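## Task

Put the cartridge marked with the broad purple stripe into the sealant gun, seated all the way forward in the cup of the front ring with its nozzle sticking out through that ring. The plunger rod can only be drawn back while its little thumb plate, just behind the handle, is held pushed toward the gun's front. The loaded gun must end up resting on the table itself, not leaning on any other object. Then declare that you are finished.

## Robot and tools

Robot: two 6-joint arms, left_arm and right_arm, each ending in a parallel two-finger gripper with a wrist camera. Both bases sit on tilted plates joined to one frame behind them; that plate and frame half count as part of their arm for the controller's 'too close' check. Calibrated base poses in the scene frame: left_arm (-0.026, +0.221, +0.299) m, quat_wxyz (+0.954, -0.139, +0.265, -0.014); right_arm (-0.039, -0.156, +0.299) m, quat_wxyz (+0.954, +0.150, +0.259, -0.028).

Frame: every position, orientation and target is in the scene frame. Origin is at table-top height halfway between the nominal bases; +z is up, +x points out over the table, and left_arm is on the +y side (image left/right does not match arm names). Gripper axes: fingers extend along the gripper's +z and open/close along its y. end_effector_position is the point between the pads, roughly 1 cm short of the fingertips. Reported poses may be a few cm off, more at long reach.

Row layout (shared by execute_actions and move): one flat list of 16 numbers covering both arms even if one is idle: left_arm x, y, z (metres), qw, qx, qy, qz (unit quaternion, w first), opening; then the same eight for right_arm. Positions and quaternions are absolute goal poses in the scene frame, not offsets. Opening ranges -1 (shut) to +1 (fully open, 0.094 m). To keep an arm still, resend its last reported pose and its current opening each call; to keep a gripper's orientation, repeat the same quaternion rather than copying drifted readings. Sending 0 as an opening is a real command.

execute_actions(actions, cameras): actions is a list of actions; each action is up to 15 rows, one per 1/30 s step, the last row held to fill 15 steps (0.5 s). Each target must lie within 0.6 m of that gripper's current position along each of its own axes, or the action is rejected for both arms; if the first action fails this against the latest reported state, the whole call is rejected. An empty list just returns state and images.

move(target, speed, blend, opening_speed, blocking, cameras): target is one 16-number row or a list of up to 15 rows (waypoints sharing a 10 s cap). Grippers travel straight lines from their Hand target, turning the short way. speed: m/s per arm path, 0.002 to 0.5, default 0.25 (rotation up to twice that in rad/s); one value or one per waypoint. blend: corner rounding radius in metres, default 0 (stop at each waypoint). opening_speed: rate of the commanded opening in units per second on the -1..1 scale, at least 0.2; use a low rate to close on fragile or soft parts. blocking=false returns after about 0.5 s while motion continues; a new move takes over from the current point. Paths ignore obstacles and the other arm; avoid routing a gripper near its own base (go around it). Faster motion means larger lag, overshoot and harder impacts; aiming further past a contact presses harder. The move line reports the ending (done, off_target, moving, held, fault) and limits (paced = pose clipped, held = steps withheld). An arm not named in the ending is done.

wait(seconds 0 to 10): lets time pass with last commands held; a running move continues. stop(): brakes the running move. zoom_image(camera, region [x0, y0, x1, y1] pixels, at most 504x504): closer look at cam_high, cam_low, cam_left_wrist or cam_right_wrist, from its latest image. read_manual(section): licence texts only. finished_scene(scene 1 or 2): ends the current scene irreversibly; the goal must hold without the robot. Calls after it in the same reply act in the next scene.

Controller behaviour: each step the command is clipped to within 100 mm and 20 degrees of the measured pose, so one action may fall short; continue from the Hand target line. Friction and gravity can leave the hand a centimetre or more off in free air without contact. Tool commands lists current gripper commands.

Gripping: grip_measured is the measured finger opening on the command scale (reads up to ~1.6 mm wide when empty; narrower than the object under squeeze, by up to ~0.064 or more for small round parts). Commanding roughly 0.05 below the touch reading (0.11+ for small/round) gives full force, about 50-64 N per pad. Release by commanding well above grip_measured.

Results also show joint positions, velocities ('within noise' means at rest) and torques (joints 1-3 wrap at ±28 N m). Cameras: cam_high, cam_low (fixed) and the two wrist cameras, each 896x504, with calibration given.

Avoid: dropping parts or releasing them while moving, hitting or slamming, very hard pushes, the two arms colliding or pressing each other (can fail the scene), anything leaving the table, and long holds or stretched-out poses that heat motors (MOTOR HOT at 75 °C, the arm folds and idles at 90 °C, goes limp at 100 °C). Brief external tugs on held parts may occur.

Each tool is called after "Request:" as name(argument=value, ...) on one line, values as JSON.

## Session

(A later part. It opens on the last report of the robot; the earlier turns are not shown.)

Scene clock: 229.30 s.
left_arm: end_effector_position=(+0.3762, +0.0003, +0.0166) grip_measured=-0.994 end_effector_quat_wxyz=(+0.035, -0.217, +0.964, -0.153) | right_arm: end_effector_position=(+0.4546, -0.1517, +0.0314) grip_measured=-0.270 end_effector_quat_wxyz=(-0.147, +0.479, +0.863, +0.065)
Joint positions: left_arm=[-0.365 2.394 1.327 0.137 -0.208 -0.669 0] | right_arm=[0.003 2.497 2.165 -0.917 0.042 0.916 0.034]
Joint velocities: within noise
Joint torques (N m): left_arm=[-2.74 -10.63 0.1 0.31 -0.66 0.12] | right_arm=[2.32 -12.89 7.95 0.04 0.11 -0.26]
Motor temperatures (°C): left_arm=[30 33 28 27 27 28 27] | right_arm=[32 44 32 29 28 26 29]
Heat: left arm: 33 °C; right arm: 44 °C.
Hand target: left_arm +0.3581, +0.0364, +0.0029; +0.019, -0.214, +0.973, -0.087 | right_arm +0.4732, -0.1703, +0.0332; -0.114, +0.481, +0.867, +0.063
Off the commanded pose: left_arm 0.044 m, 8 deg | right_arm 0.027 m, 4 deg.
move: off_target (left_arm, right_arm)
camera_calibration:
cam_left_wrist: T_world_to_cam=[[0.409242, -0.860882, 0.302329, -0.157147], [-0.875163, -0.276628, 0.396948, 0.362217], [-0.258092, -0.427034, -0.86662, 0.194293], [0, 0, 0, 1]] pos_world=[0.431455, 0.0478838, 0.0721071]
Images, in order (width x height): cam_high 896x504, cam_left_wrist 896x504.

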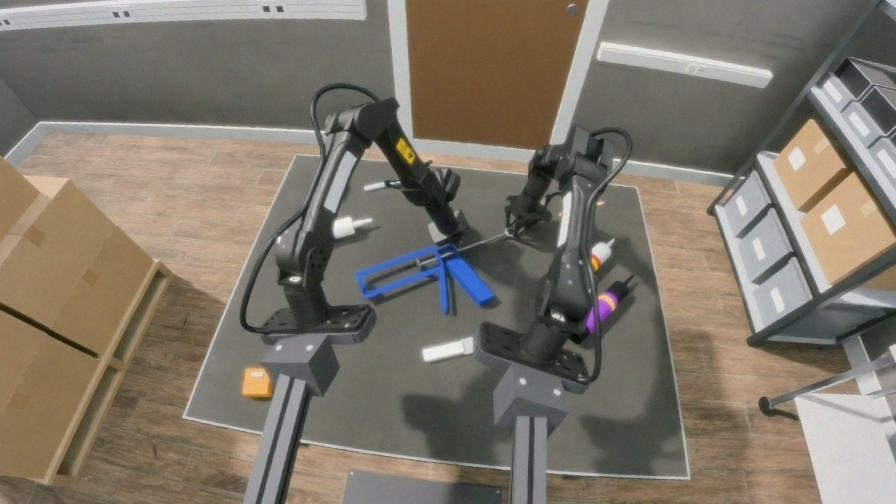

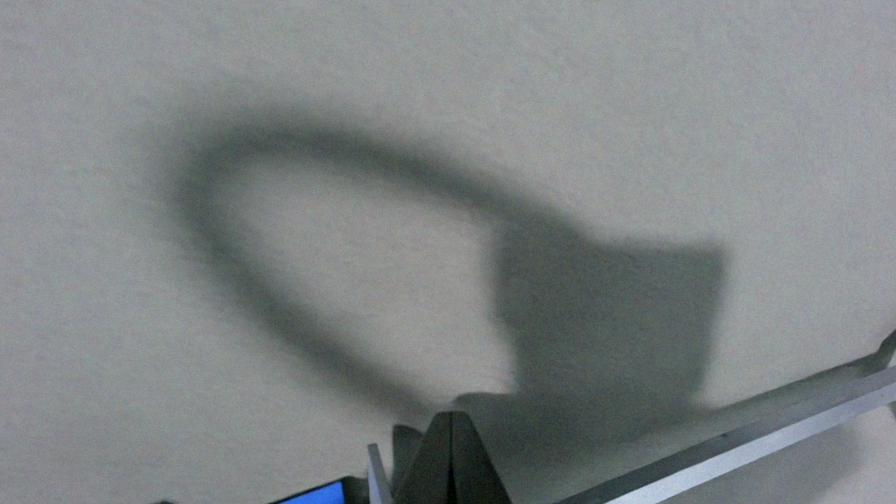

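Request:
move(target=[[0.3260, 0.0900, 0.004, 0.0188,-0.2156,0.9727,-0.0851, -1, 0.4740, -0.1700, 0.032, -0.1144,0.4817,0.8689,0.0634, -0.6]], speed=0.04, cameras=["cam_left_wrist","cam_high"])

Request:
zoom_image(camera="cam_high", region=[340, 180, 580, 320])

Scene clock: 238.90 s.
left_arm: end_effector_position=(+0.3439, +0.0555, +0.0136) grip_measured=-0.994 end_effector_quat_wxyz=(+0.037, -0.218, +0.964, -0.147) | right_arm: end_effector_position=(+0.4535, -0.1480, +0.0340) grip_measured=-0.270 end_effector_quat_wxyz=(-0.156, +0.475, +0.863, +0.074)
Joint positions: left_arm=[-0.263 2.297 1.08 0.301 -0.158 -0.587 0] | right_arm=[0.003 2.498 2.171 -0.932 0.019 0.908 0.034]
Joint velocities: within noise
Joint torques (N m): left_arm=[-1.7 -10.4 -0.7 0.28 -0.64 0.23] | right_arm=[2.3 -12.86 7.53 0.14 0.34 -0.19]
Motor temperatures (°C): left_arm=[30 33 27 27 27 28 27] | right_arm=[32 42 33 29 28 26 30]
Heat: left arm: 33 °C; right arm: 42 °C.
Hand target: left_arm +0.3258, +0.0884, +0.0046; +0.018, -0.214, +0.973, -0.087 | right_arm +0.4729, -0.1702, +0.0336; -0.115, +0.481, +0.867, +0.063
Off the commanded pose: left_arm 0.040 m, 7 deg | right_arm 0.030 m, 5 deg.
move: off_target (left_arm, right_arm)
camera_calibration:
cam_left_wrist: T_world_to_cam=[[0.410681, -0.863294, 0.293368, -0.0958015], [-0.875078, -0.282821, 0.392749, 0.350833], [-0.256087, -0.418015, -0.871598, 0.205828], [0, 0, 0, 1]] pos_world=[0.399059, 0.102557, 0.069715]
Images, in order (width x height): cam_high 896x504, cam_left_wrist 896x504.

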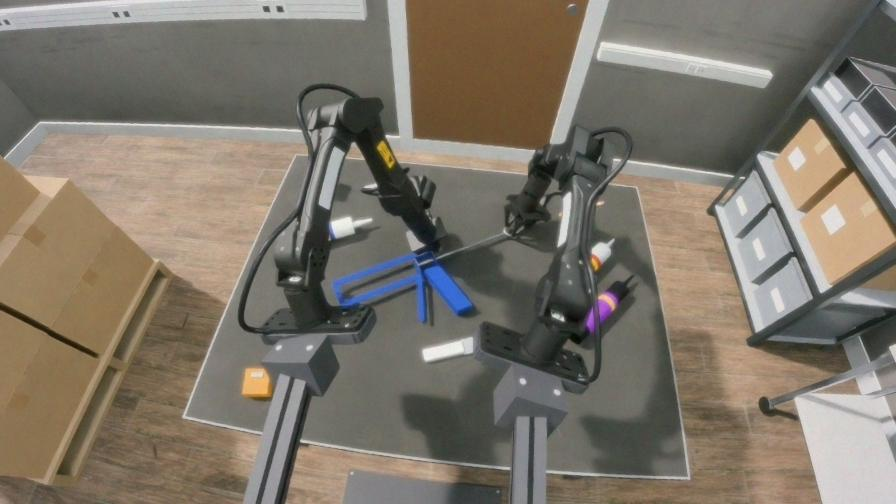

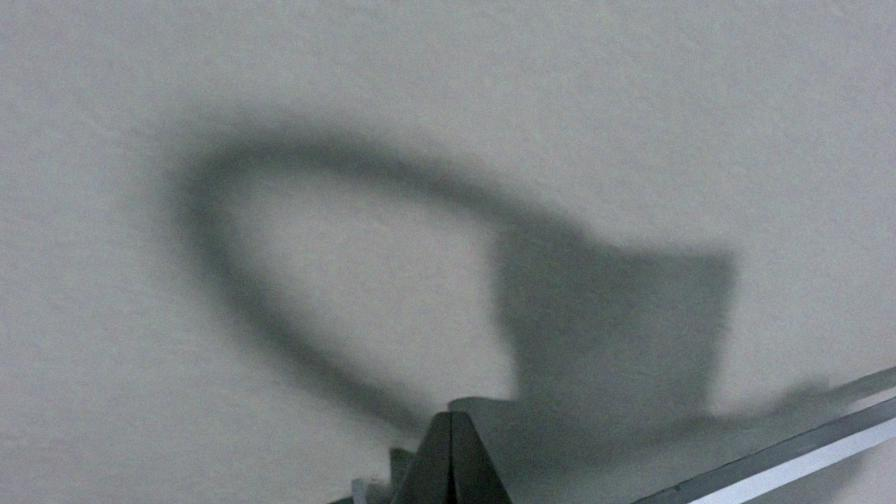

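Scaled by 2.100.

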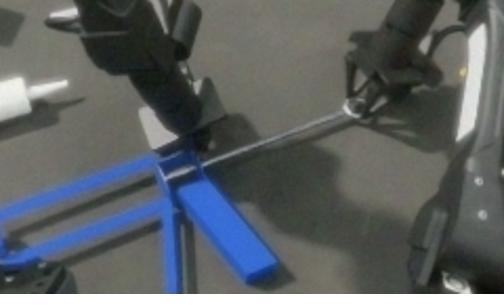

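Request:
move(target=[[0.3160, 0.1080, 0.006, 0.0188,-0.2156,0.9727,-0.0851, -1, 0.4740, -0.1700, 0.032, -0.1144,0.4817,0.8689,0.0634, -0.6]], speed=0.04, cameras=["cam_high"])

Request:
move(target=[[0.3600, 0.0400, 0.03, 0.0188,-0.2156,0.9727,-0.0851, -1, 0.4600, -0.1480, 0.036, -0.1144,0.4817,0.8689,0.0634, -0.6],[0.3600, 0.0400, 0.14, 0.0188,-0.2156,0.9727,-0.0851, -1, 0.4560, -0.1380, 0.036, 0,0.4848,0.8746,0, -0.6],[0.30, 0.14, 0.24, 0,-0.2164,0.9763,0, 1, 0.4560, -0.1380, 0.036, 0,0.4848,0.8746,0, -0.6]], speed=[0.08, 0.15, 0.2], cameras=["cam_high","cam_left_wrist"])

Scene clock: 248.87 s.
left_arm: end_effector_position=(+0.3424, +0.0680, +0.0205) grip_measured=-0.994 end_effector_quat_wxyz=(+0.047, -0.216, +0.961, -0.163) | right_arm: end_effector_position=(+0.4522, -0.1465, +0.0335) grip_measured=-0.270 end_effector_quat_wxyz=(-0.159, +0.475, +0.862, +0.076)
Joint positions: left_arm=[-0.23 2.253 1.009 0.362 -0.114 -0.554 0] | right_arm=[0.003 2.5 2.171 -0.935 0.013 0.908 0.034]
Joint velocities: within noise
Joint torques (N m): left_arm=[-0.96 -9.77 -1.32 0.18 -0.79 0.21] | right_arm=[2.39 -12.98 7.39 0.16 0.38 -0.16]
Motor temperatures (°C): left_arm=[30 34 27 27 27 28 27] | right_arm=[32 42 33 29 28 26 30]
Heat: left arm: 34 °C; right arm: 42 °C.
Hand target: left_arm +0.3161, +0.1058, +0.0076; +0.019, -0.214, +0.973, -0.088 | right_arm +0.4728, -0.1703, +0.0337; -0.115, +0.481, +0.867, +0.063
Off the commanded pose: left_arm 0.050 m, 10 deg | right_arm 0.032 m, 5 deg.
move: off_target (left_arm, right_arm)
Images, in order (width x height): cam_high 896x504.

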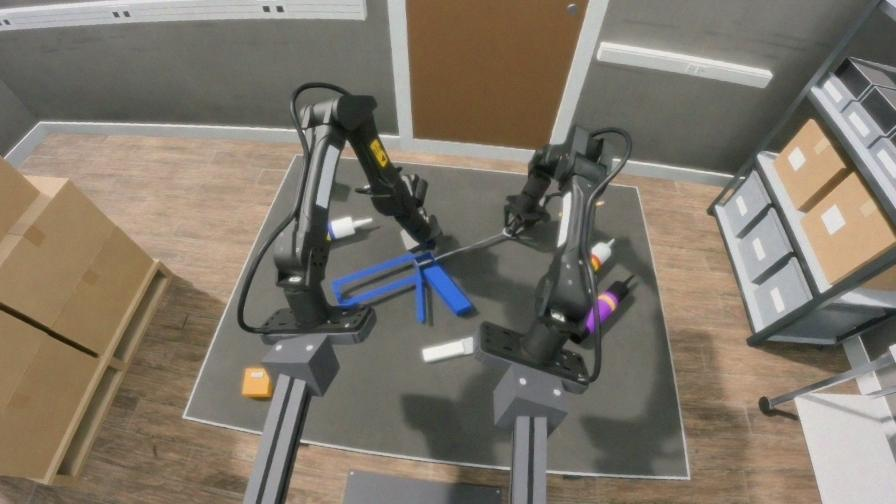

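Scene clock: 252.97 s.
left_arm: end_effector_position=(+0.3061, +0.1387, +0.2361) grip_measured=+0.998 end_effector_quat_wxyz=(+0.001, -0.221, +0.975, -0.004) | right_arm: end_effector_position=(+0.4447, -0.1410, +0.0237) grip_measured=-0.270 end_effector_quat_wxyz=(-0.021, +0.488, +0.873, -0.006)
Joint positions: left_arm=[-0.492 1.49 0.953 -0.661 -0.492 -0.87 0.094] | right_arm=[0.103 2.36 1.765 -0.5 0.318 0.991 0.034]
Joint velocities: within noise
Joint torques (N m): left_arm=[-4.53 -8.03 3.43 0.33 -0.09 -0.11] | right_arm=[5.57 -14.31 2.24 0.4 0.16 -0.04]
Motor temperatures (°C): left_arm=[30 34 27 27 27 28 27] | right_arm=[32 44 33 29 28 26 30]
Heat: left arm: 34 °C; right arm: 44 °C.
Hand target: left_arm +0.3001, +0.1400, +0.2397; +0.000, -0.216, +0.976, +0.000 | right_arm +0.4559, -0.1381, +0.0359; -0.001, +0.485, +0.874, +0.000
Off the commanded pose: left_arm 0.007 m, 1 deg | right_arm 0.017 m, 3 deg.
move: off_target (right_arm)
camera_calibration:
cam_left_wrist: T_world_to_cam=[[0.432447, -0.901657, 0.00184839, -0.00623647], [-0.820207, -0.39253, 0.416149, 0.246749], [-0.374498, -0.181479, -0.909295, 0.437186], [0, 0, 0, 1]] pos_world=[0.368808, 0.170573, 0.294858]
Images, in order (width x height): cam_high 896x504, cam_left_wrist 896x504.

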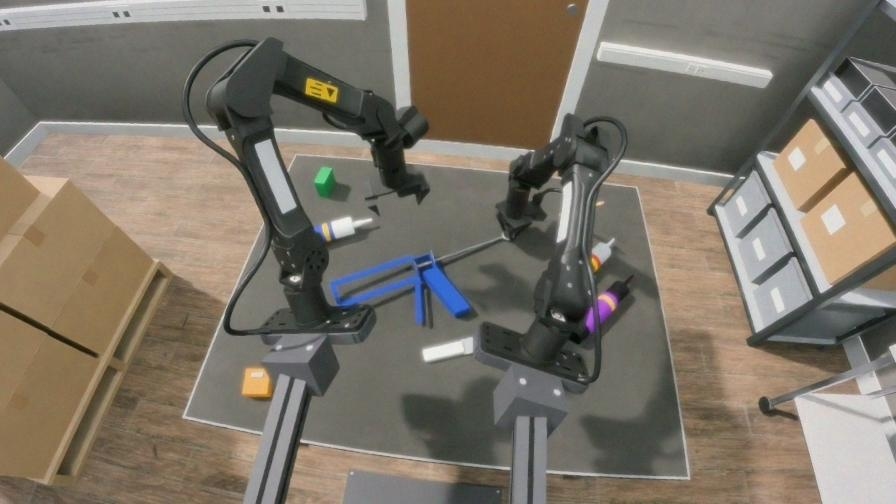

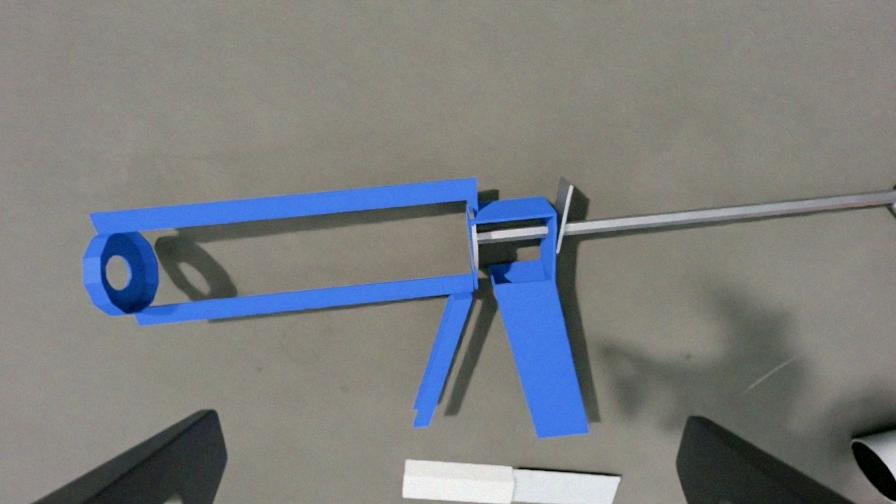

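Request:
move(target=[[0.30, 0.14, 0.24, 0,-0.2164,0.9763,0, 1, 0.4460, -0.1390, 0.034, 0,0.4848,0.8746,0, 0.2],[0.30, 0.14, 0.24, 0,-0.2164,0.9763,0, 1, 0.4460, -0.1390, 0.16, 0,0.4848,0.8746,0, 0.2],[0.22, 0.22, 0.26, 0,-0.2164,0.9763,0, 1, 0.30, -0.40, 0.22, 0,0.3502,0.9367,0, 1]], speed=[0.1, 0.15, 0.25], cameras=["cam_high","cam_right_wrist"])

Scene clock: 312.00 s.
left_arm: end_effector_position=(+0.2276, +0.2176, +0.2600) grip_measured=+0.998 end_effector_quat_wxyz=(+0.007, -0.223, +0.975, -0.003) | right_arm: end_effector_position=(+0.2938, -0.3966, +0.2096) grip_measured=+0.997 end_effector_quat_wxyz=(-0.014, +0.352, +0.936, +0.000)
Joint positions: left_arm=[-0.351 0.986 0.61 -0.746 -0.444 -0.725 0.094] | right_arm=[-0.6 1.497 1.203 -0.698 -0.052 0.079 0.094]
Joint velocities: within noise
Joint torques (N m): left_arm=[-0.55 -4.72 3.77 0.36 -0.03 0.07] | right_arm=[-0.72 -11.07 5.79 0.13 -0.09 -0.06]
Motor temperatures (°C): left_arm=[30 33 28 26 26 28 27] | right_arm=[33 53 31 28 28 26 30]
Heat: left arm: 33 °C; right arm: 53 °C.
Hand target: left_arm +0.2201, +0.2200, +0.2597; +0.000, -0.217, +0.976, +0.000 | right_arm +0.3000, -0.4000, +0.2200; +0.000, +0.350, +0.937, +0.000
Off the commanded pose: left_arm 0.008 m, 1 deg | right_arm 0.013 m, 2 deg.
move: off_target (right_arm); target 3's new opening was sent with right_arm's hand 0.013 m and 2 deg from that target
camera_calibration:
cam_right_wrist: T_world_to_cam=[[-0.665134, -0.746622, 0.0123761, -0.103397], [-0.662538, 0.59771, 0.451427, 0.375029], [-0.344443, 0.29206, -0.892222, 0.491164], [0, 0, 0, 1]] pos_world=[0.348876, -0.444806, 0.270209]
Images, in order (width x height): cam_high 896x504, cam_right_wrist 896x504.

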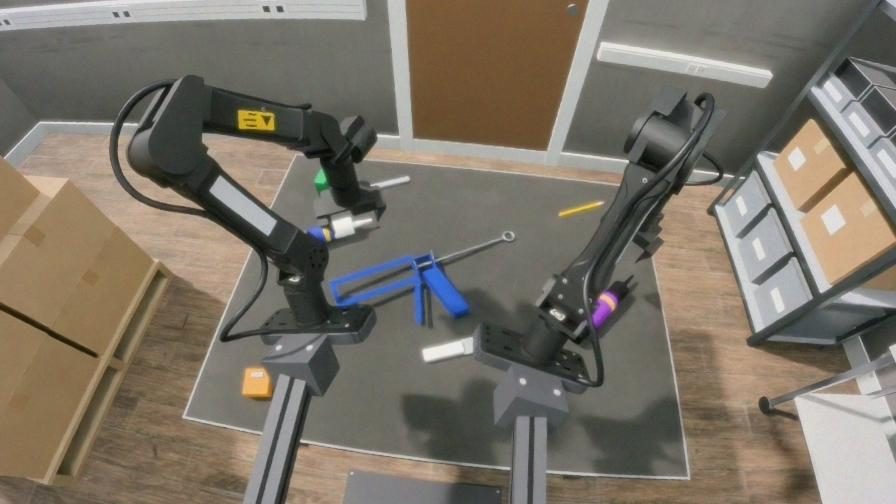

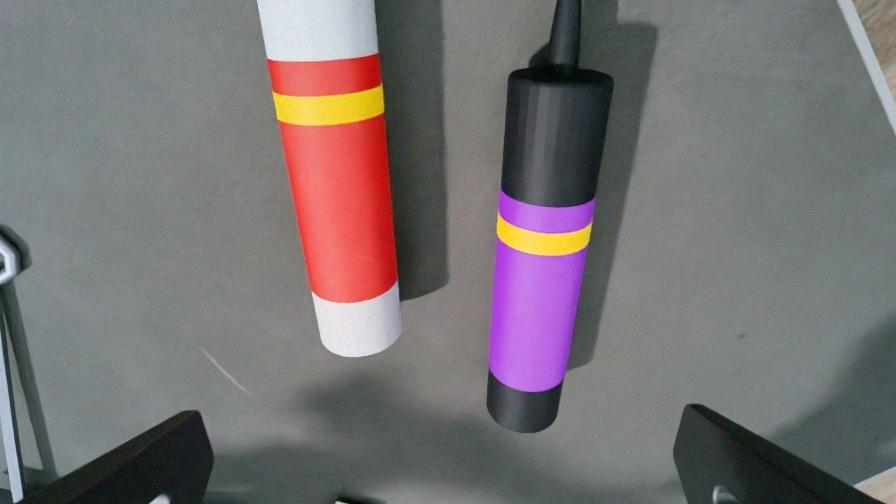

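Request:
move(target=[[0.22, 0.22, 0.26, 0,-0.2164,0.9763,0, 1, 0.216, -0.395, 0.14, 0,0.3584,0.9336,0, 1]], speed=0.2, cameras=["cam_right_wrist"])

Scene clock: 335.73 s.
left_arm: end_effector_position=(+0.2274, +0.2176, +0.2600) grip_measured=+0.998 end_effector_quat_wxyz=(+0.007, -0.223, +0.975, -0.003) | right_arm: end_effector_position=(+0.2199, -0.3963, +0.1444) grip_measured=+0.997 end_effector_quat_wxyz=(+0.003, +0.358, +0.934, -0.004)
Joint positions: left_arm=[-0.351 0.986 0.61 -0.747 -0.443 -0.725 0.094] | right_arm=[-0.744 1.535 0.853 -0.287 -0.135 -0.026 0.094]
Joint velocities: within noise
Joint torques (N m): left_arm=[-0.57 -4.67 3.86 0.37 -0.03 0.09] | right_arm=[-1.61 -6.86 2.28 0.39 -0.09 -0.08]
Motor temperatures (°C): left_arm=[30 32 28 26 26 28 27] | right_arm=[32 48 32 28 28 26 29]
Heat: left arm: 32 °C; right arm: 48 °C.
Hand target: left_arm +0.2201, +0.2200, +0.2598; +0.000, -0.217, +0.976, +0.000 | right_arm +0.2159, -0.3949, +0.1401; +0.000, +0.359, +0.934, +0.000
Off the commanded pose: left_arm 0.008 m, 1 deg | right_arm 0.006 m, 1 deg.
move: done
camera_calibration:
cam_right_wrist: T_world_to_cam=[[-0.674062, -0.738623, 0.00868722, -0.14588], [-0.667428, 0.614045, 0.421295, 0.367248], [-0.316513, 0.278181, -0.906882, 0.39793], [0, 0, 0, 1]] pos_world=[0.272729, -0.443953, 0.207423]
Images, in order (width x height): cam_right_wrist 896x504.

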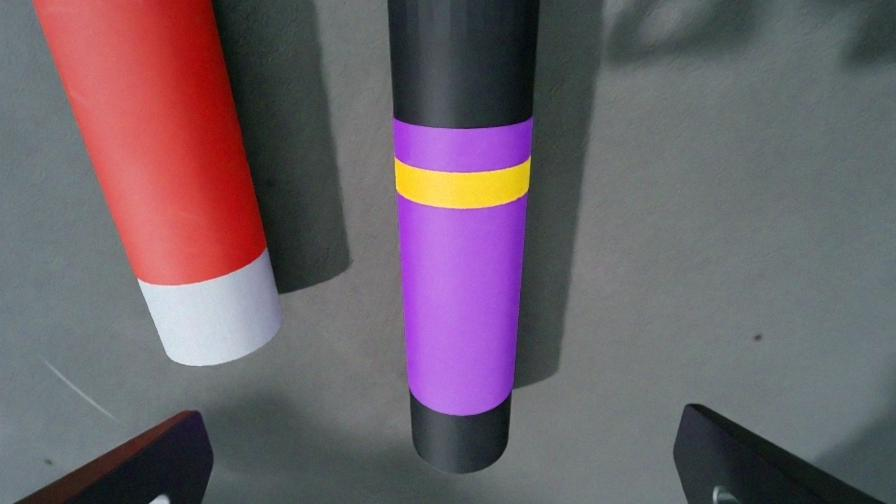

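Request:
move(target=[[0.22, 0.22, 0.26, 0,-0.2164,0.9763,0, 1, 0.2065, -0.394, 0.09, 0,0.3584,0.9336,0, 0.6],[0.22, 0.22, 0.26, 0,-0.2164,0.9763,0, 1, 0.2065, -0.394, 0.039, 0,0.3584,0.9336,0, 0.6]], speed=0.12, cameras=["cam_right_wrist"])

Scene clock: 361.43 s.
left_arm: end_effector_position=(+0.2272, +0.2176, +0.2600) grip_measured=+0.998 end_effector_quat_wxyz=(+0.007, -0.223, +0.975, -0.003) | right_arm: end_effector_position=(+0.2052, -0.3932, +0.0435) grip_measured=+0.603 end_effector_quat_wxyz=(-0.001, +0.357, +0.934, +0.002)
Joint positions: left_arm=[-0.351 0.986 0.61 -0.748 -0.443 -0.725 0.094] | right_arm=[-0.729 1.925 0.882 0.063 -0.135 -0.016 0.075]
Joint velocities: within noise
Joint torques (N m): left_arm=[-0.65 -4.71 3.88 0.38 -0.04 0.03] | right_arm=[-0.91 -7.3 1.89 0.38 0.05 0.06]
Motor temperatures (°C): left_arm=[30 32 28 26 26 28 27] | right_arm=[31 42 31 28 28 26 28]
Heat: left arm: 32 °C; right arm: 42 °C.
Hand target: left_arm +0.2200, +0.2199, +0.2598; +0.000, -0.216, +0.976, +0.000 | right_arm +0.2064, -0.3939, +0.0391; +0.000, +0.358, +0.934, +0.000
Off the commanded pose: left_arm 0.008 m, 1 deg | right_arm 0.005 m, 0 deg.
move: done
camera_calibration:
cam_right_wrist: T_world_to_cam=[[-0.673312, -0.739358, -0.000196427, -0.152635], [-0.66713, 0.607421, 0.43125, 0.394968], [-0.318729, 0.290497, -0.902232, 0.306011], [0, 0, 0, 1]] pos_world=[0.258258, -0.441659, 0.105733]
Images, in order (width x height): cam_right_wrist 896x504.

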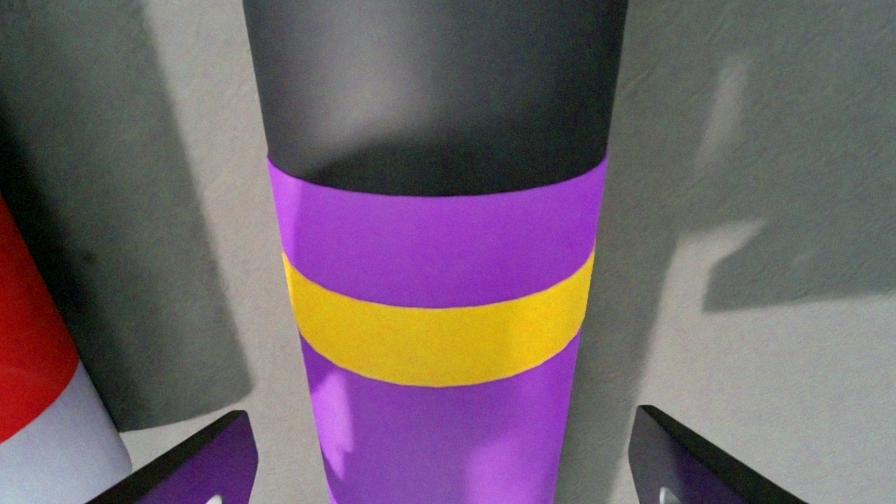

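Request:
move(target=[[0.22, 0.22, 0.26, 0,-0.2164,0.9763,0, 1, 0.2065, -0.394, 0.039, 0,0.3584,0.9336,0, -0.1],[0.22, 0.22, 0.26, 0,-0.2164,0.9763,0, 1, 0.2065, -0.394, 0.20, 0,0.3584,0.9336,0, -0.1]], speed=0.12, opening_speed=0.6, cameras=["cam_right_wrist"])

Scene clock: 369.47 s.
left_arm: end_effector_position=(+0.2272, +0.2176, +0.2600) grip_measured=+0.998 end_effector_quat_wxyz=(+0.007, -0.223, +0.975, -0.003) | right_arm: end_effector_position=(+0.1969, -0.3834, +0.1866) grip_measured=-0.071 end_effector_quat_wxyz=(-0.020, +0.360, +0.933, +0.008)
Joint positions: left_arm=[-0.351 0.986 0.61 -0.748 -0.443 -0.725 0.094] | right_arm=[-0.799 1.362 0.818 -0.484 -0.168 -0.077 0.044]
Joint velocities: within noise
Joint torques (N m): left_arm=[-0.64 -4.6 3.79 0.4 0 0.06] | right_arm=[-2.03 -9.73 6.13 0 -0.12 -0.05]
Motor temperatures (°C): left_arm=[29 32 28 26 26 28 27] | right_arm=[31 42 31 28 28 26 28]
Heat: left arm: 32 °C; right arm: 42 °C.
Hand target: left_arm +0.2201, +0.2199, +0.2598; +0.000, -0.217, +0.976, +0.000 | right_arm +0.2064, -0.3937, +0.1997; +0.000, +0.358, +0.934, +0.000
Off the commanded pose: left_arm 0.008 m, 1 deg | right_arm 0.020 m, 2 deg.
move: off_target (right_arm)
camera_calibration:
cam_right_wrist: T_world_to_cam=[[-0.676667, -0.736283, 0.00302766, -0.149708], [-0.65012, 0.5994, 0.466974, 0.308652], [-0.34564, 0.314017, -0.884266, 0.44065], [0, 0, 0, 1]] pos_world=[0.251665, -0.433605, 0.245973]
Images, in order (width x height): cam_right_wrist 896x504.

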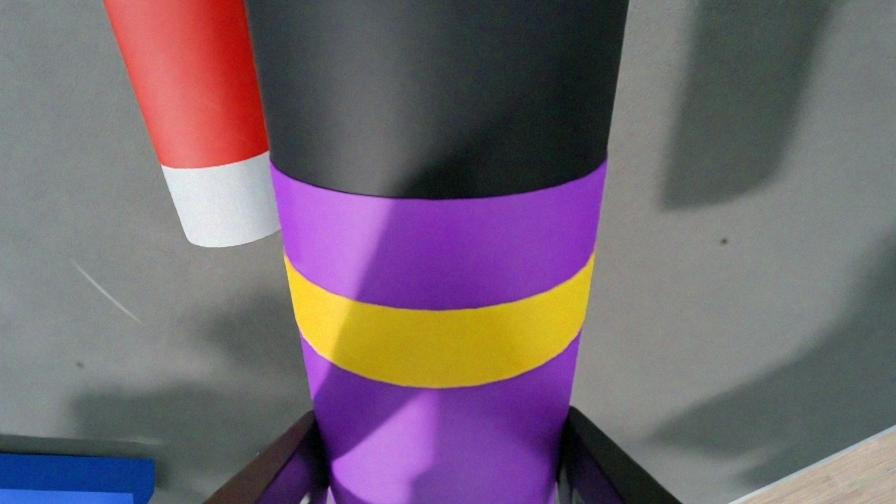

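Request:
move(target=[[0.24, 0.36, 0.22, -0.1874,-0.4882,0.8455,-0.1082, 1, 0.23, -0.36, 0.24, 0,0.2588,0.9659,0, -0.1],[0.199, 0.381, 0.097, -0.2604,-0.4769,0.8259,-0.1504, 0, 0.33, -0.22, 0.24, 0,-0.1736,0.9848,0, -0.1]], speed=0.2)

Scene clock: 395.10 s.
left_arm: end_effector_position=(+0.1996, +0.3779, +0.1054) grip_measured=+0.001 end_effector_quat_wxyz=(-0.265, -0.477, +0.825, -0.148) | right_arm: end_effector_position=(+0.3208, -0.2202, +0.2339) grip_measured=-0.071 end_effector_quat_wxyz=(-0.007, -0.167, +0.986, +0.003)
Joint positions: left_arm=[0.778 1.958 1.187 -0.825 0.322 -0.197 0.047] | right_arm=[0.058 1.379 1.025 -0.699 0.303 -0.416 0.044]
Joint velocities: within noise
Joint torques (N m): left_arm=[2.03 -7.34 2.61 -0.57 0.1 0.06] | right_arm=[2.51 -7.09 7.41 0.08 0.08 -0.05]
Motor temperatures (°C): left_arm=[29 32 28 26 26 28 27] | right_arm=[31 43 32 28 28 26 30]
Heat: left arm: 32 °C; right arm: 43 °C.
Hand target: left_arm +0.1989, +0.3809, +0.0973; -0.260, -0.477, +0.826, -0.150 | right_arm +0.3298, -0.2199, +0.2400; +0.000, -0.174, +0.985, +0.000
Off the commanded pose: left_arm 0.009 m, 1 deg | right_arm 0.011 m, 1 deg.
move: off_target (right_arm)
camera_calibration:
cam_left_wrist: T_world_to_cam=[[0.863258, -0.504542, -0.0148987, 0.0214954], [-0.241646, -0.439004, 0.86538, 0.162378], [-0.443162, -0.743446, -0.500895, 0.504916], [0, 0, 0, 1]] pos_world=[0.244441, 0.457508, 0.112711]
cam_right_wrist: T_world_to_cam=[[0.322993, -0.946388, -0.00508597, -0.310939], [-0.849251, -0.292204, 0.43976, 0.143238], [-0.417669, -0.13772, -0.898101, 0.400877], [0, 0, 0, 1]] pos_world=[0.38951, -0.197205, 0.295456]

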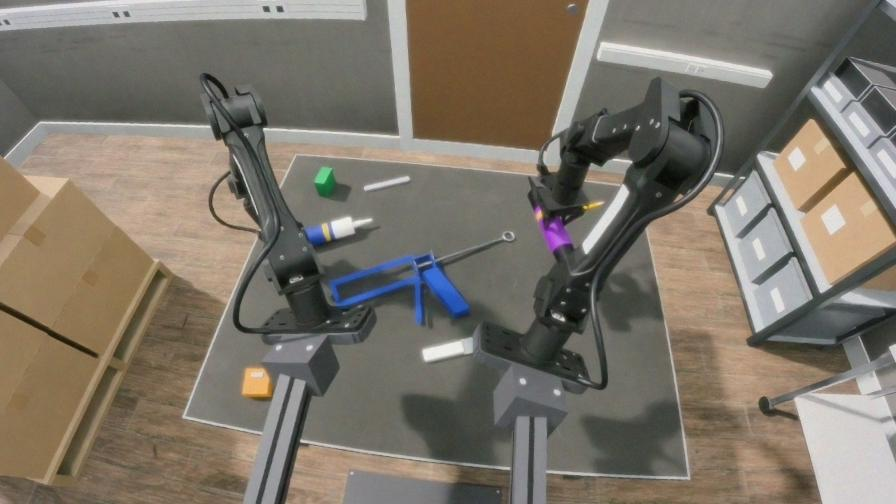

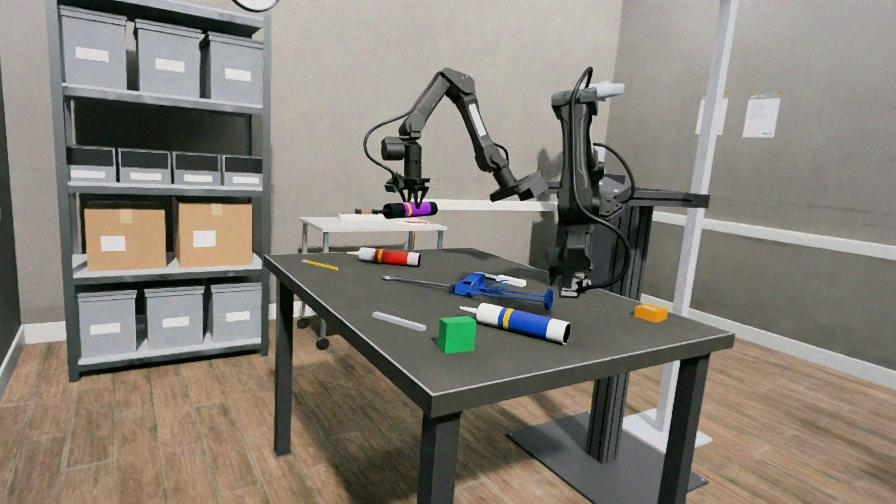

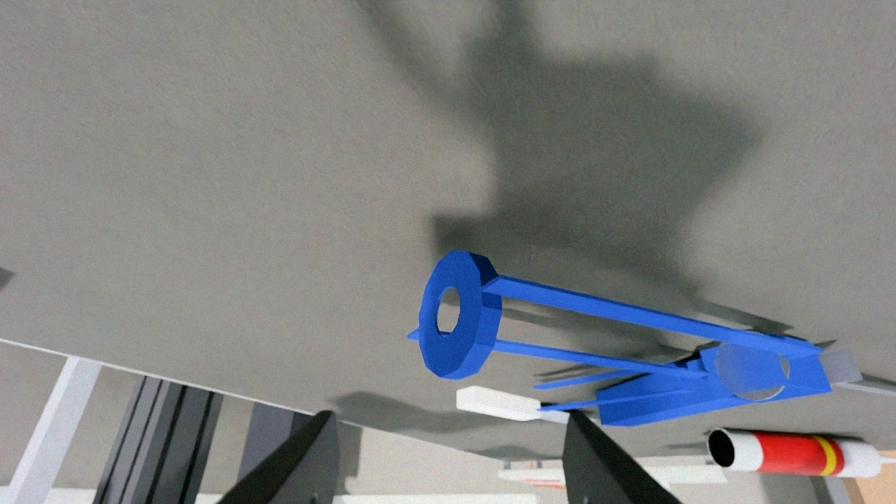

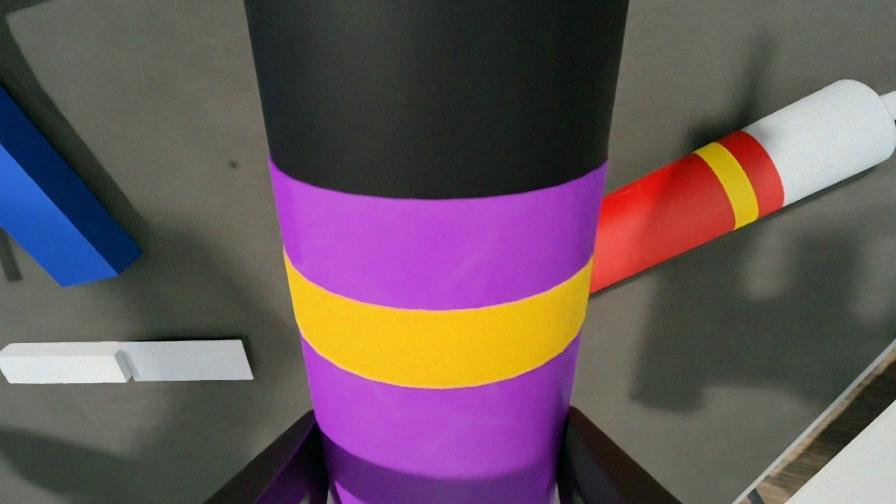

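Request:
move(target=[[0.199, 0.381, 0.097, -0.2604,-0.4769,0.8259,-0.1504, 0, 0.36, -0.08, 0.25, 0,-0.5736,0.8192,0, -0.1],[0.199, 0.381, 0.097, -0.2604,-0.4769,0.8259,-0.1504, 0, 0.300, 0.10, 0.18, -0.0685,-0.8620,0.4876,-0.1212, -0.1]], speed=0.15, cameras=["cam_left_wrist","cam_low","cam_high"])

Scene clock: 426.20 s.
left_arm: end_effector_position=(+0.1997, +0.3780, +0.1053) grip_measured=+0.001 end_effector_quat_wxyz=(-0.264, -0.477, +0.825, -0.148) | right_arm: end_effector_position=(+0.2988, +0.0897, +0.1685) grip_measured=-0.071 end_effector_quat_wxyz=(+0.075, +0.853, -0.504, +0.108)
Joint positions: left_arm=[0.778 1.958 1.187 -0.824 0.322 -0.197 0.047] | right_arm=[0.894 2.352 1.553 -0.788 0.838 -1.183 0.044]
Joint velocities: within noise
Joint torques (N m): left_arm=[2.1 -7.3 2.55 -0.58 0.07 0.08] | right_arm=[9.58 -9.16 5.98 -0.2 0.34 -0.09]
Motor temperatures (°C): left_arm=[30 32 28 27 26 28 27] | right_arm=[32 41 33 28 28 26 30]
Heat: left arm: 32 °C; right arm: 41 °C.
Hand target: left_arm +0.1989, +0.3809, +0.0973; -0.260, -0.477, +0.826, -0.150 | right_arm +0.2998, +0.0999, +0.1800; +0.067, +0.862, -0.488, +0.121
Off the commanded pose: left_arm 0.009 m, 1 deg | right_arm 0.015 m, 3 deg.
move: off_target (right_arm)
camera_calibration:
cam_left_wrist: T_world_to_cam=[[0.863318, -0.504456, -0.0143404, 0.0212893], [-0.2423, -0.43926, 0.865067, 0.162789], [-0.442688, -0.743354, -0.501451, 0.504915], [0, 0, 0, 1]] pos_world=[0.244584, 0.457577, 0.112672]
Images, in order (width x height): cam_high 896x504, cam_low 896x504, cam_left_wrist 896x504.

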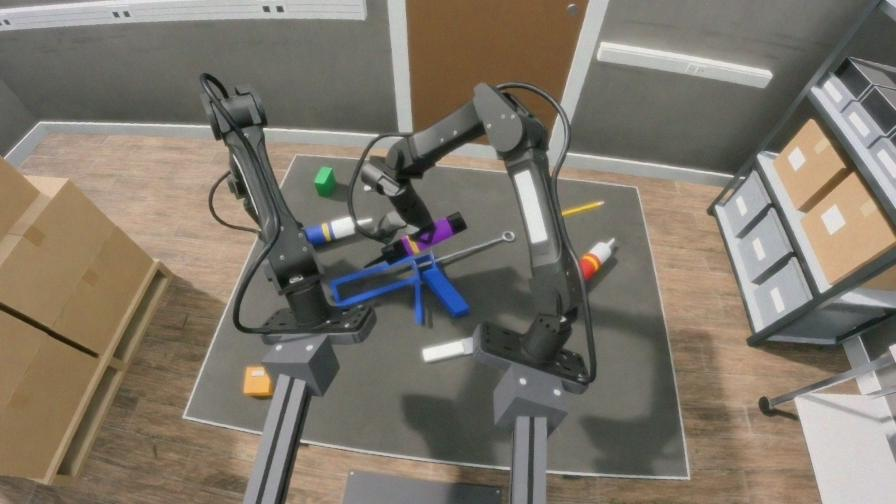

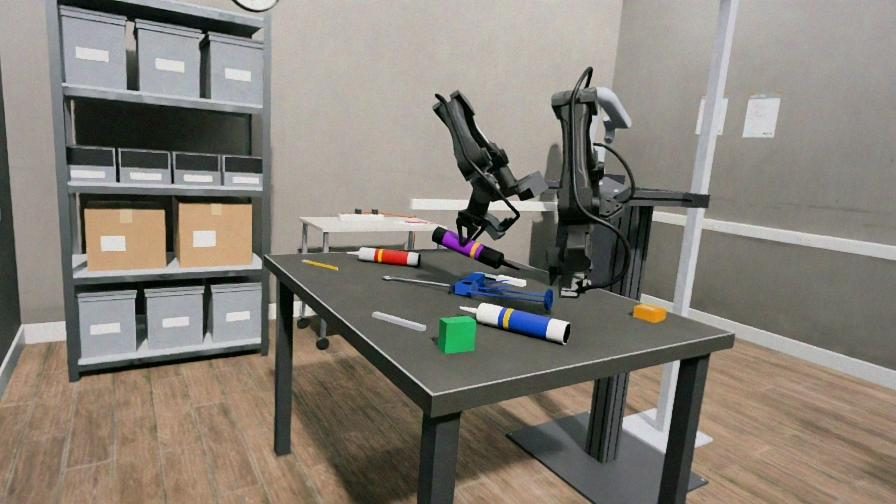

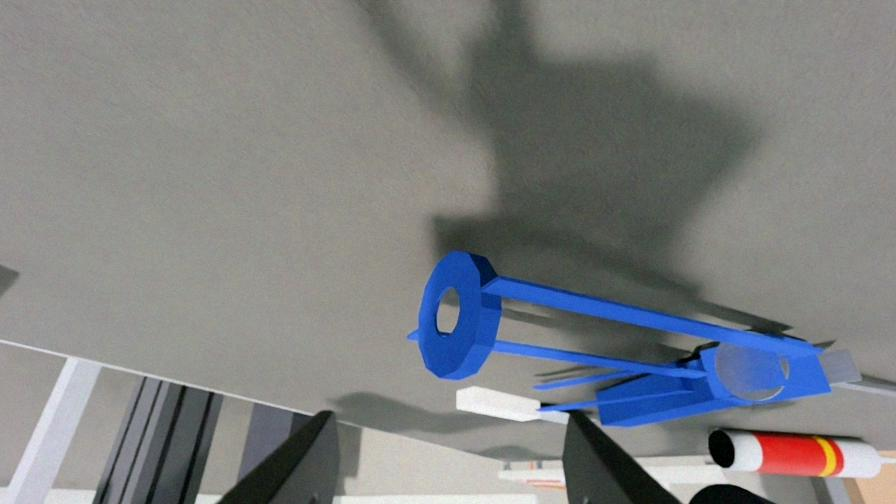

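Request:
move(target=[[0.199, 0.381, 0.097, -0.2604,-0.4769,0.8259,-0.1504, 0, 0.273, 0.160, 0.131, -0.0499,-0.8740,0.4746,-0.0918, -0.1]], speed=0.1, cameras=["cam_left_wrist","cam_low"])

Request:
zoom_image(camera="cam_low", region=[410, 210, 610, 340])

Scene clock: 435.23 s.
left_arm: end_effector_position=(+0.1998, +0.3780, +0.1053) grip_measured=+0.001 end_effector_quat_wxyz=(-0.264, -0.477, +0.825, -0.148) | right_arm: end_effector_position=(+0.2746, +0.1421, +0.1194) grip_measured=-0.071 end_effector_quat_wxyz=(+0.068, +0.867, -0.486, +0.087)
Joint positions: left_arm=[0.778 1.958 1.187 -0.824 0.322 -0.197 0.047] | right_arm=[0.922 2.583 1.712 -0.726 0.797 -1.203 0.044]
Joint velocities: within noise
Joint torques (N m): left_arm=[2.15 -7.38 2.63 -0.57 0.08 0.07] | right_arm=[10.73 -9.87 5.67 0 0.14 -0.09]
Motor temperatures (°C): left_arm=[30 32 28 27 26 28 27] | right_arm=[33 40 32 28 28 26 30]
Heat: left arm: 32 °C; right arm: 40 °C.
Hand target: left_arm +0.1989, +0.3809, +0.0972; -0.260, -0.477, +0.826, -0.150 | right_arm +0.2726, +0.1596, +0.1311; +0.050, +0.874, -0.475, +0.092
Off the commanded pose: left_arm 0.009 m, 1 deg | right_arm 0.021 m, 3 deg.
move: off_target (right_arm)
camera_calibration:
cam_left_wrist: T_world_to_cam=[[0.863292, -0.504505, -0.0142141, 0.0212818], [-0.242575, -0.439455, 0.864891, 0.163018], [-0.442588, -0.743205, -0.501758, 0.504909], [0, 0, 0, 1]] pos_world=[0.244638, 0.457627, 0.112652]
Images, in order (width x height): cam_low 896x504, cam_left_wrist 896x504.

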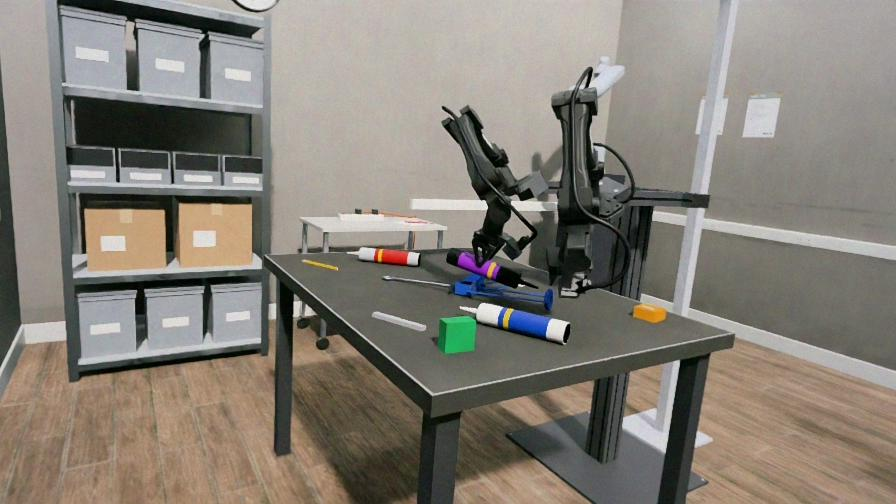

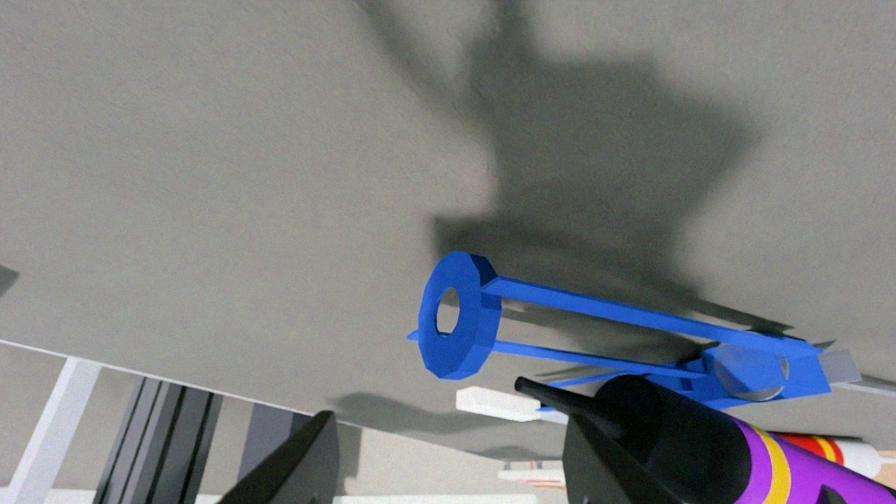

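Scaled by 2.520.

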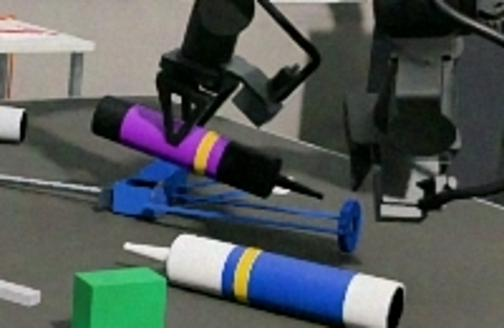

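Request:
move(target=[[0.199, 0.381, 0.097, -0.2604,-0.4769,0.8259,-0.1504, 0, 0.262, 0.178, 0.100, -0.0499,-0.8740,0.4746,-0.0918, -0.1]], speed=0.08, cameras=["cam_left_wrist"])

Scene clock: 442.03 s.
left_arm: end_effector_position=(+0.1998, +0.3780, +0.1053) grip_measured=+0.001 end_effector_quat_wxyz=(-0.264, -0.477, +0.825, -0.148) | right_arm: end_effector_position=(+0.2633, +0.1610, +0.0889) grip_measured=-0.071 end_effector_quat_wxyz=(+0.067, +0.867, -0.486, +0.087)
Joint positions: left_arm=[0.778 1.958 1.187 -0.824 0.322 -0.197 0.047] | right_arm=[0.922 2.705 1.797 -0.686 0.795 -1.207 0.044]
Joint velocities: within noise
Joint torques (N m): left_arm=[2.22 -7.21 2.47 -0.6 0.1 0.09] | right_arm=[10.62 -10.03 5.45 0.02 0.17 -0.07]
Motor temperatures (°C): left_arm=[30 32 28 27 26 28 27] | right_arm=[34 40 32 27 28 26 30]
Heat: left arm: 32 °C; right arm: 40 °C.
Hand target: left_arm +0.1989, +0.3809, +0.0973; -0.260, -0.477, +0.826, -0.150 | right_arm +0.2617, +0.1776, +0.1002; +0.050, +0.874, -0.475, +0.092
Off the commanded pose: left_arm 0.009 m, 1 deg | right_arm 0.020 m, 2 deg.
move: off_target (right_arm)
camera_calibration:
cam_left_wrist: T_world_to_cam=[[0.863292, -0.504505, -0.0142141, 0.0212818], [-0.242575, -0.439455, 0.864891, 0.163018], [-0.442588, -0.743205, -0.501758, 0.504909], [0, 0, 0, 1]] pos_world=[0.244638, 0.457627, 0.112652]
Images, in order (width x height): cam_left_wrist 896x504.

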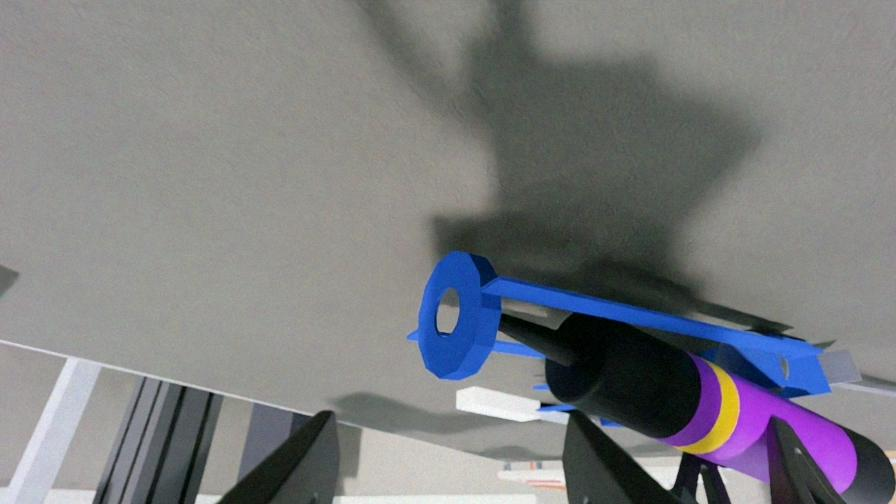

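Request:
zoom_image(camera="cam_left_wrist", region=[400, 230, 640, 420])

Request:
zoom_image(camera="cam_low", region=[410, 210, 610, 340])

Scaled by 2.100.

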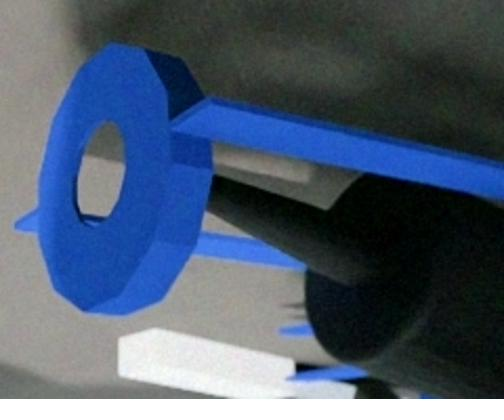

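This scene's latest camera images include none from cam_low. They are from: cam_left_wrist. cam_low's image comes with the result of a call that names it in "cameras".

Request:
move(target=[[0.199, 0.381, 0.097, -0.2604,-0.4769,0.8259,-0.1504, 0, 0.2475, 0.2020, 0.094, -0.0499,-0.8740,0.4746,-0.0918, -0.1]], speed=0.05, cameras=["cam_left_wrist","cam_low"])

Request:
zoom_image(camera="cam_left_wrist", region=[380, 200, 640, 400])

Request:
zoom_image(camera="cam_low", region=[410, 210, 610, 340])

Scene clock: 482.13 s.
left_arm: end_effector_position=(+0.1998, +0.3780, +0.1053) grip_measured=+0.001 end_effector_quat_wxyz=(-0.264, -0.477, +0.825, -0.148) | right_arm: end_effector_position=(+0.2564, +0.1942, +0.0934) grip_measured=-0.102 end_effector_quat_wxyz=(+0.050, +0.869, -0.484, +0.091)
Joint positions: left_arm=[0.778 1.958 1.187 -0.824 0.322 -0.197 0.047] | right_arm=[0.976 2.789 1.932 -0.744 0.799 -1.164 0.042]
Joint velocities: within noise
Joint torques (N m): left_arm=[1.99 -7.28 2.66 -0.61 0.08 0.07] | right_arm=[9.63 -9.13 5.29 -0.07 0.11 0.11]
Motor temperatures (°C): left_arm=[29 32 28 28 26 28 27] | right_arm=[36 39 32 27 28 26 31]
Heat: left arm: 32 °C; right arm: 39 °C.
Hand target: left_arm +0.1989, +0.3809, +0.0973; -0.260, -0.477, +0.826, -0.150 | right_arm +0.2475, +0.2018, +0.0941; +0.049, +0.874, -0.475, +0.092
Off the commanded pose: left_arm 0.009 m, 1 deg | right_arm 0.012 m, 1 deg.
move: off_target (right_arm)
camera_calibration:
cam_left_wrist: T_world_to_cam=[[0.863292, -0.504505, -0.0142141, 0.0212818], [-0.242575, -0.439455, 0.864891, 0.163018], [-0.442588, -0.743205, -0.501758, 0.504909], [0, 0, 0, 1]] pos_world=[0.244638, 0.457627, 0.112652]
Images, in order (width x height): cam_low 896x504, cam_left_wrist 896x504.

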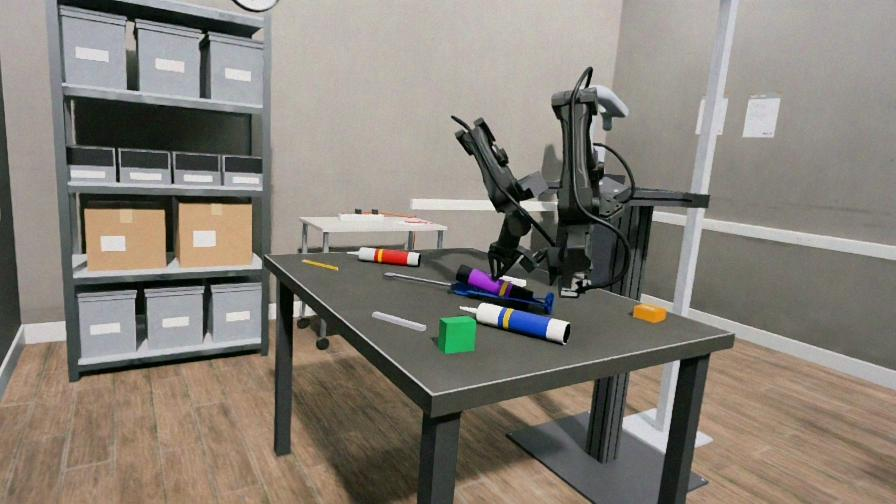

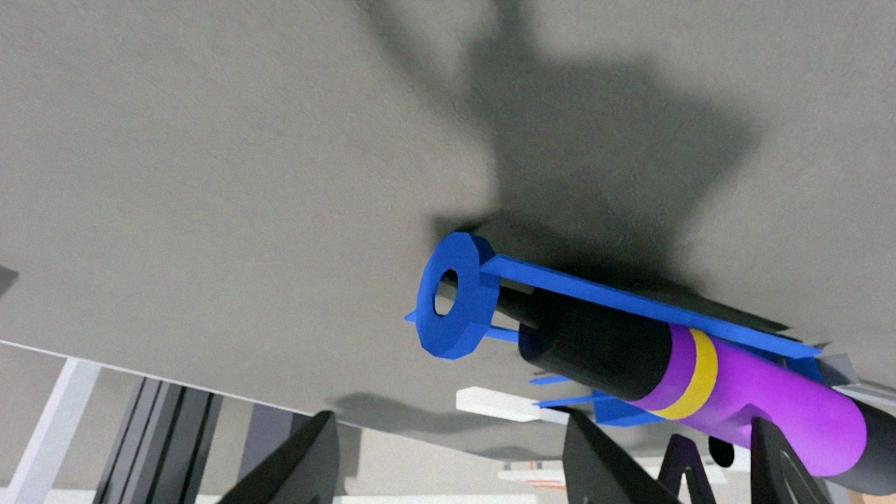

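Scaled by 1.938.

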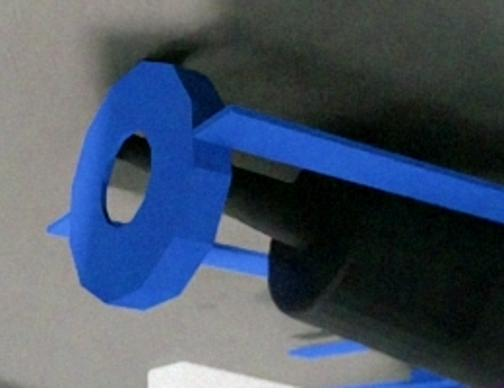

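Scaled by 2.520.

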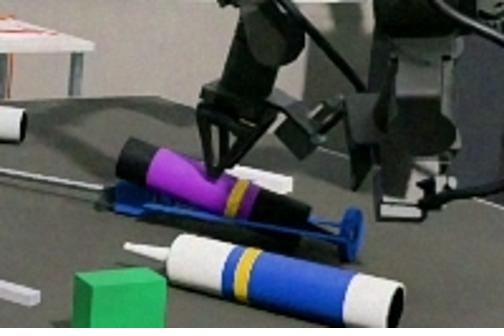

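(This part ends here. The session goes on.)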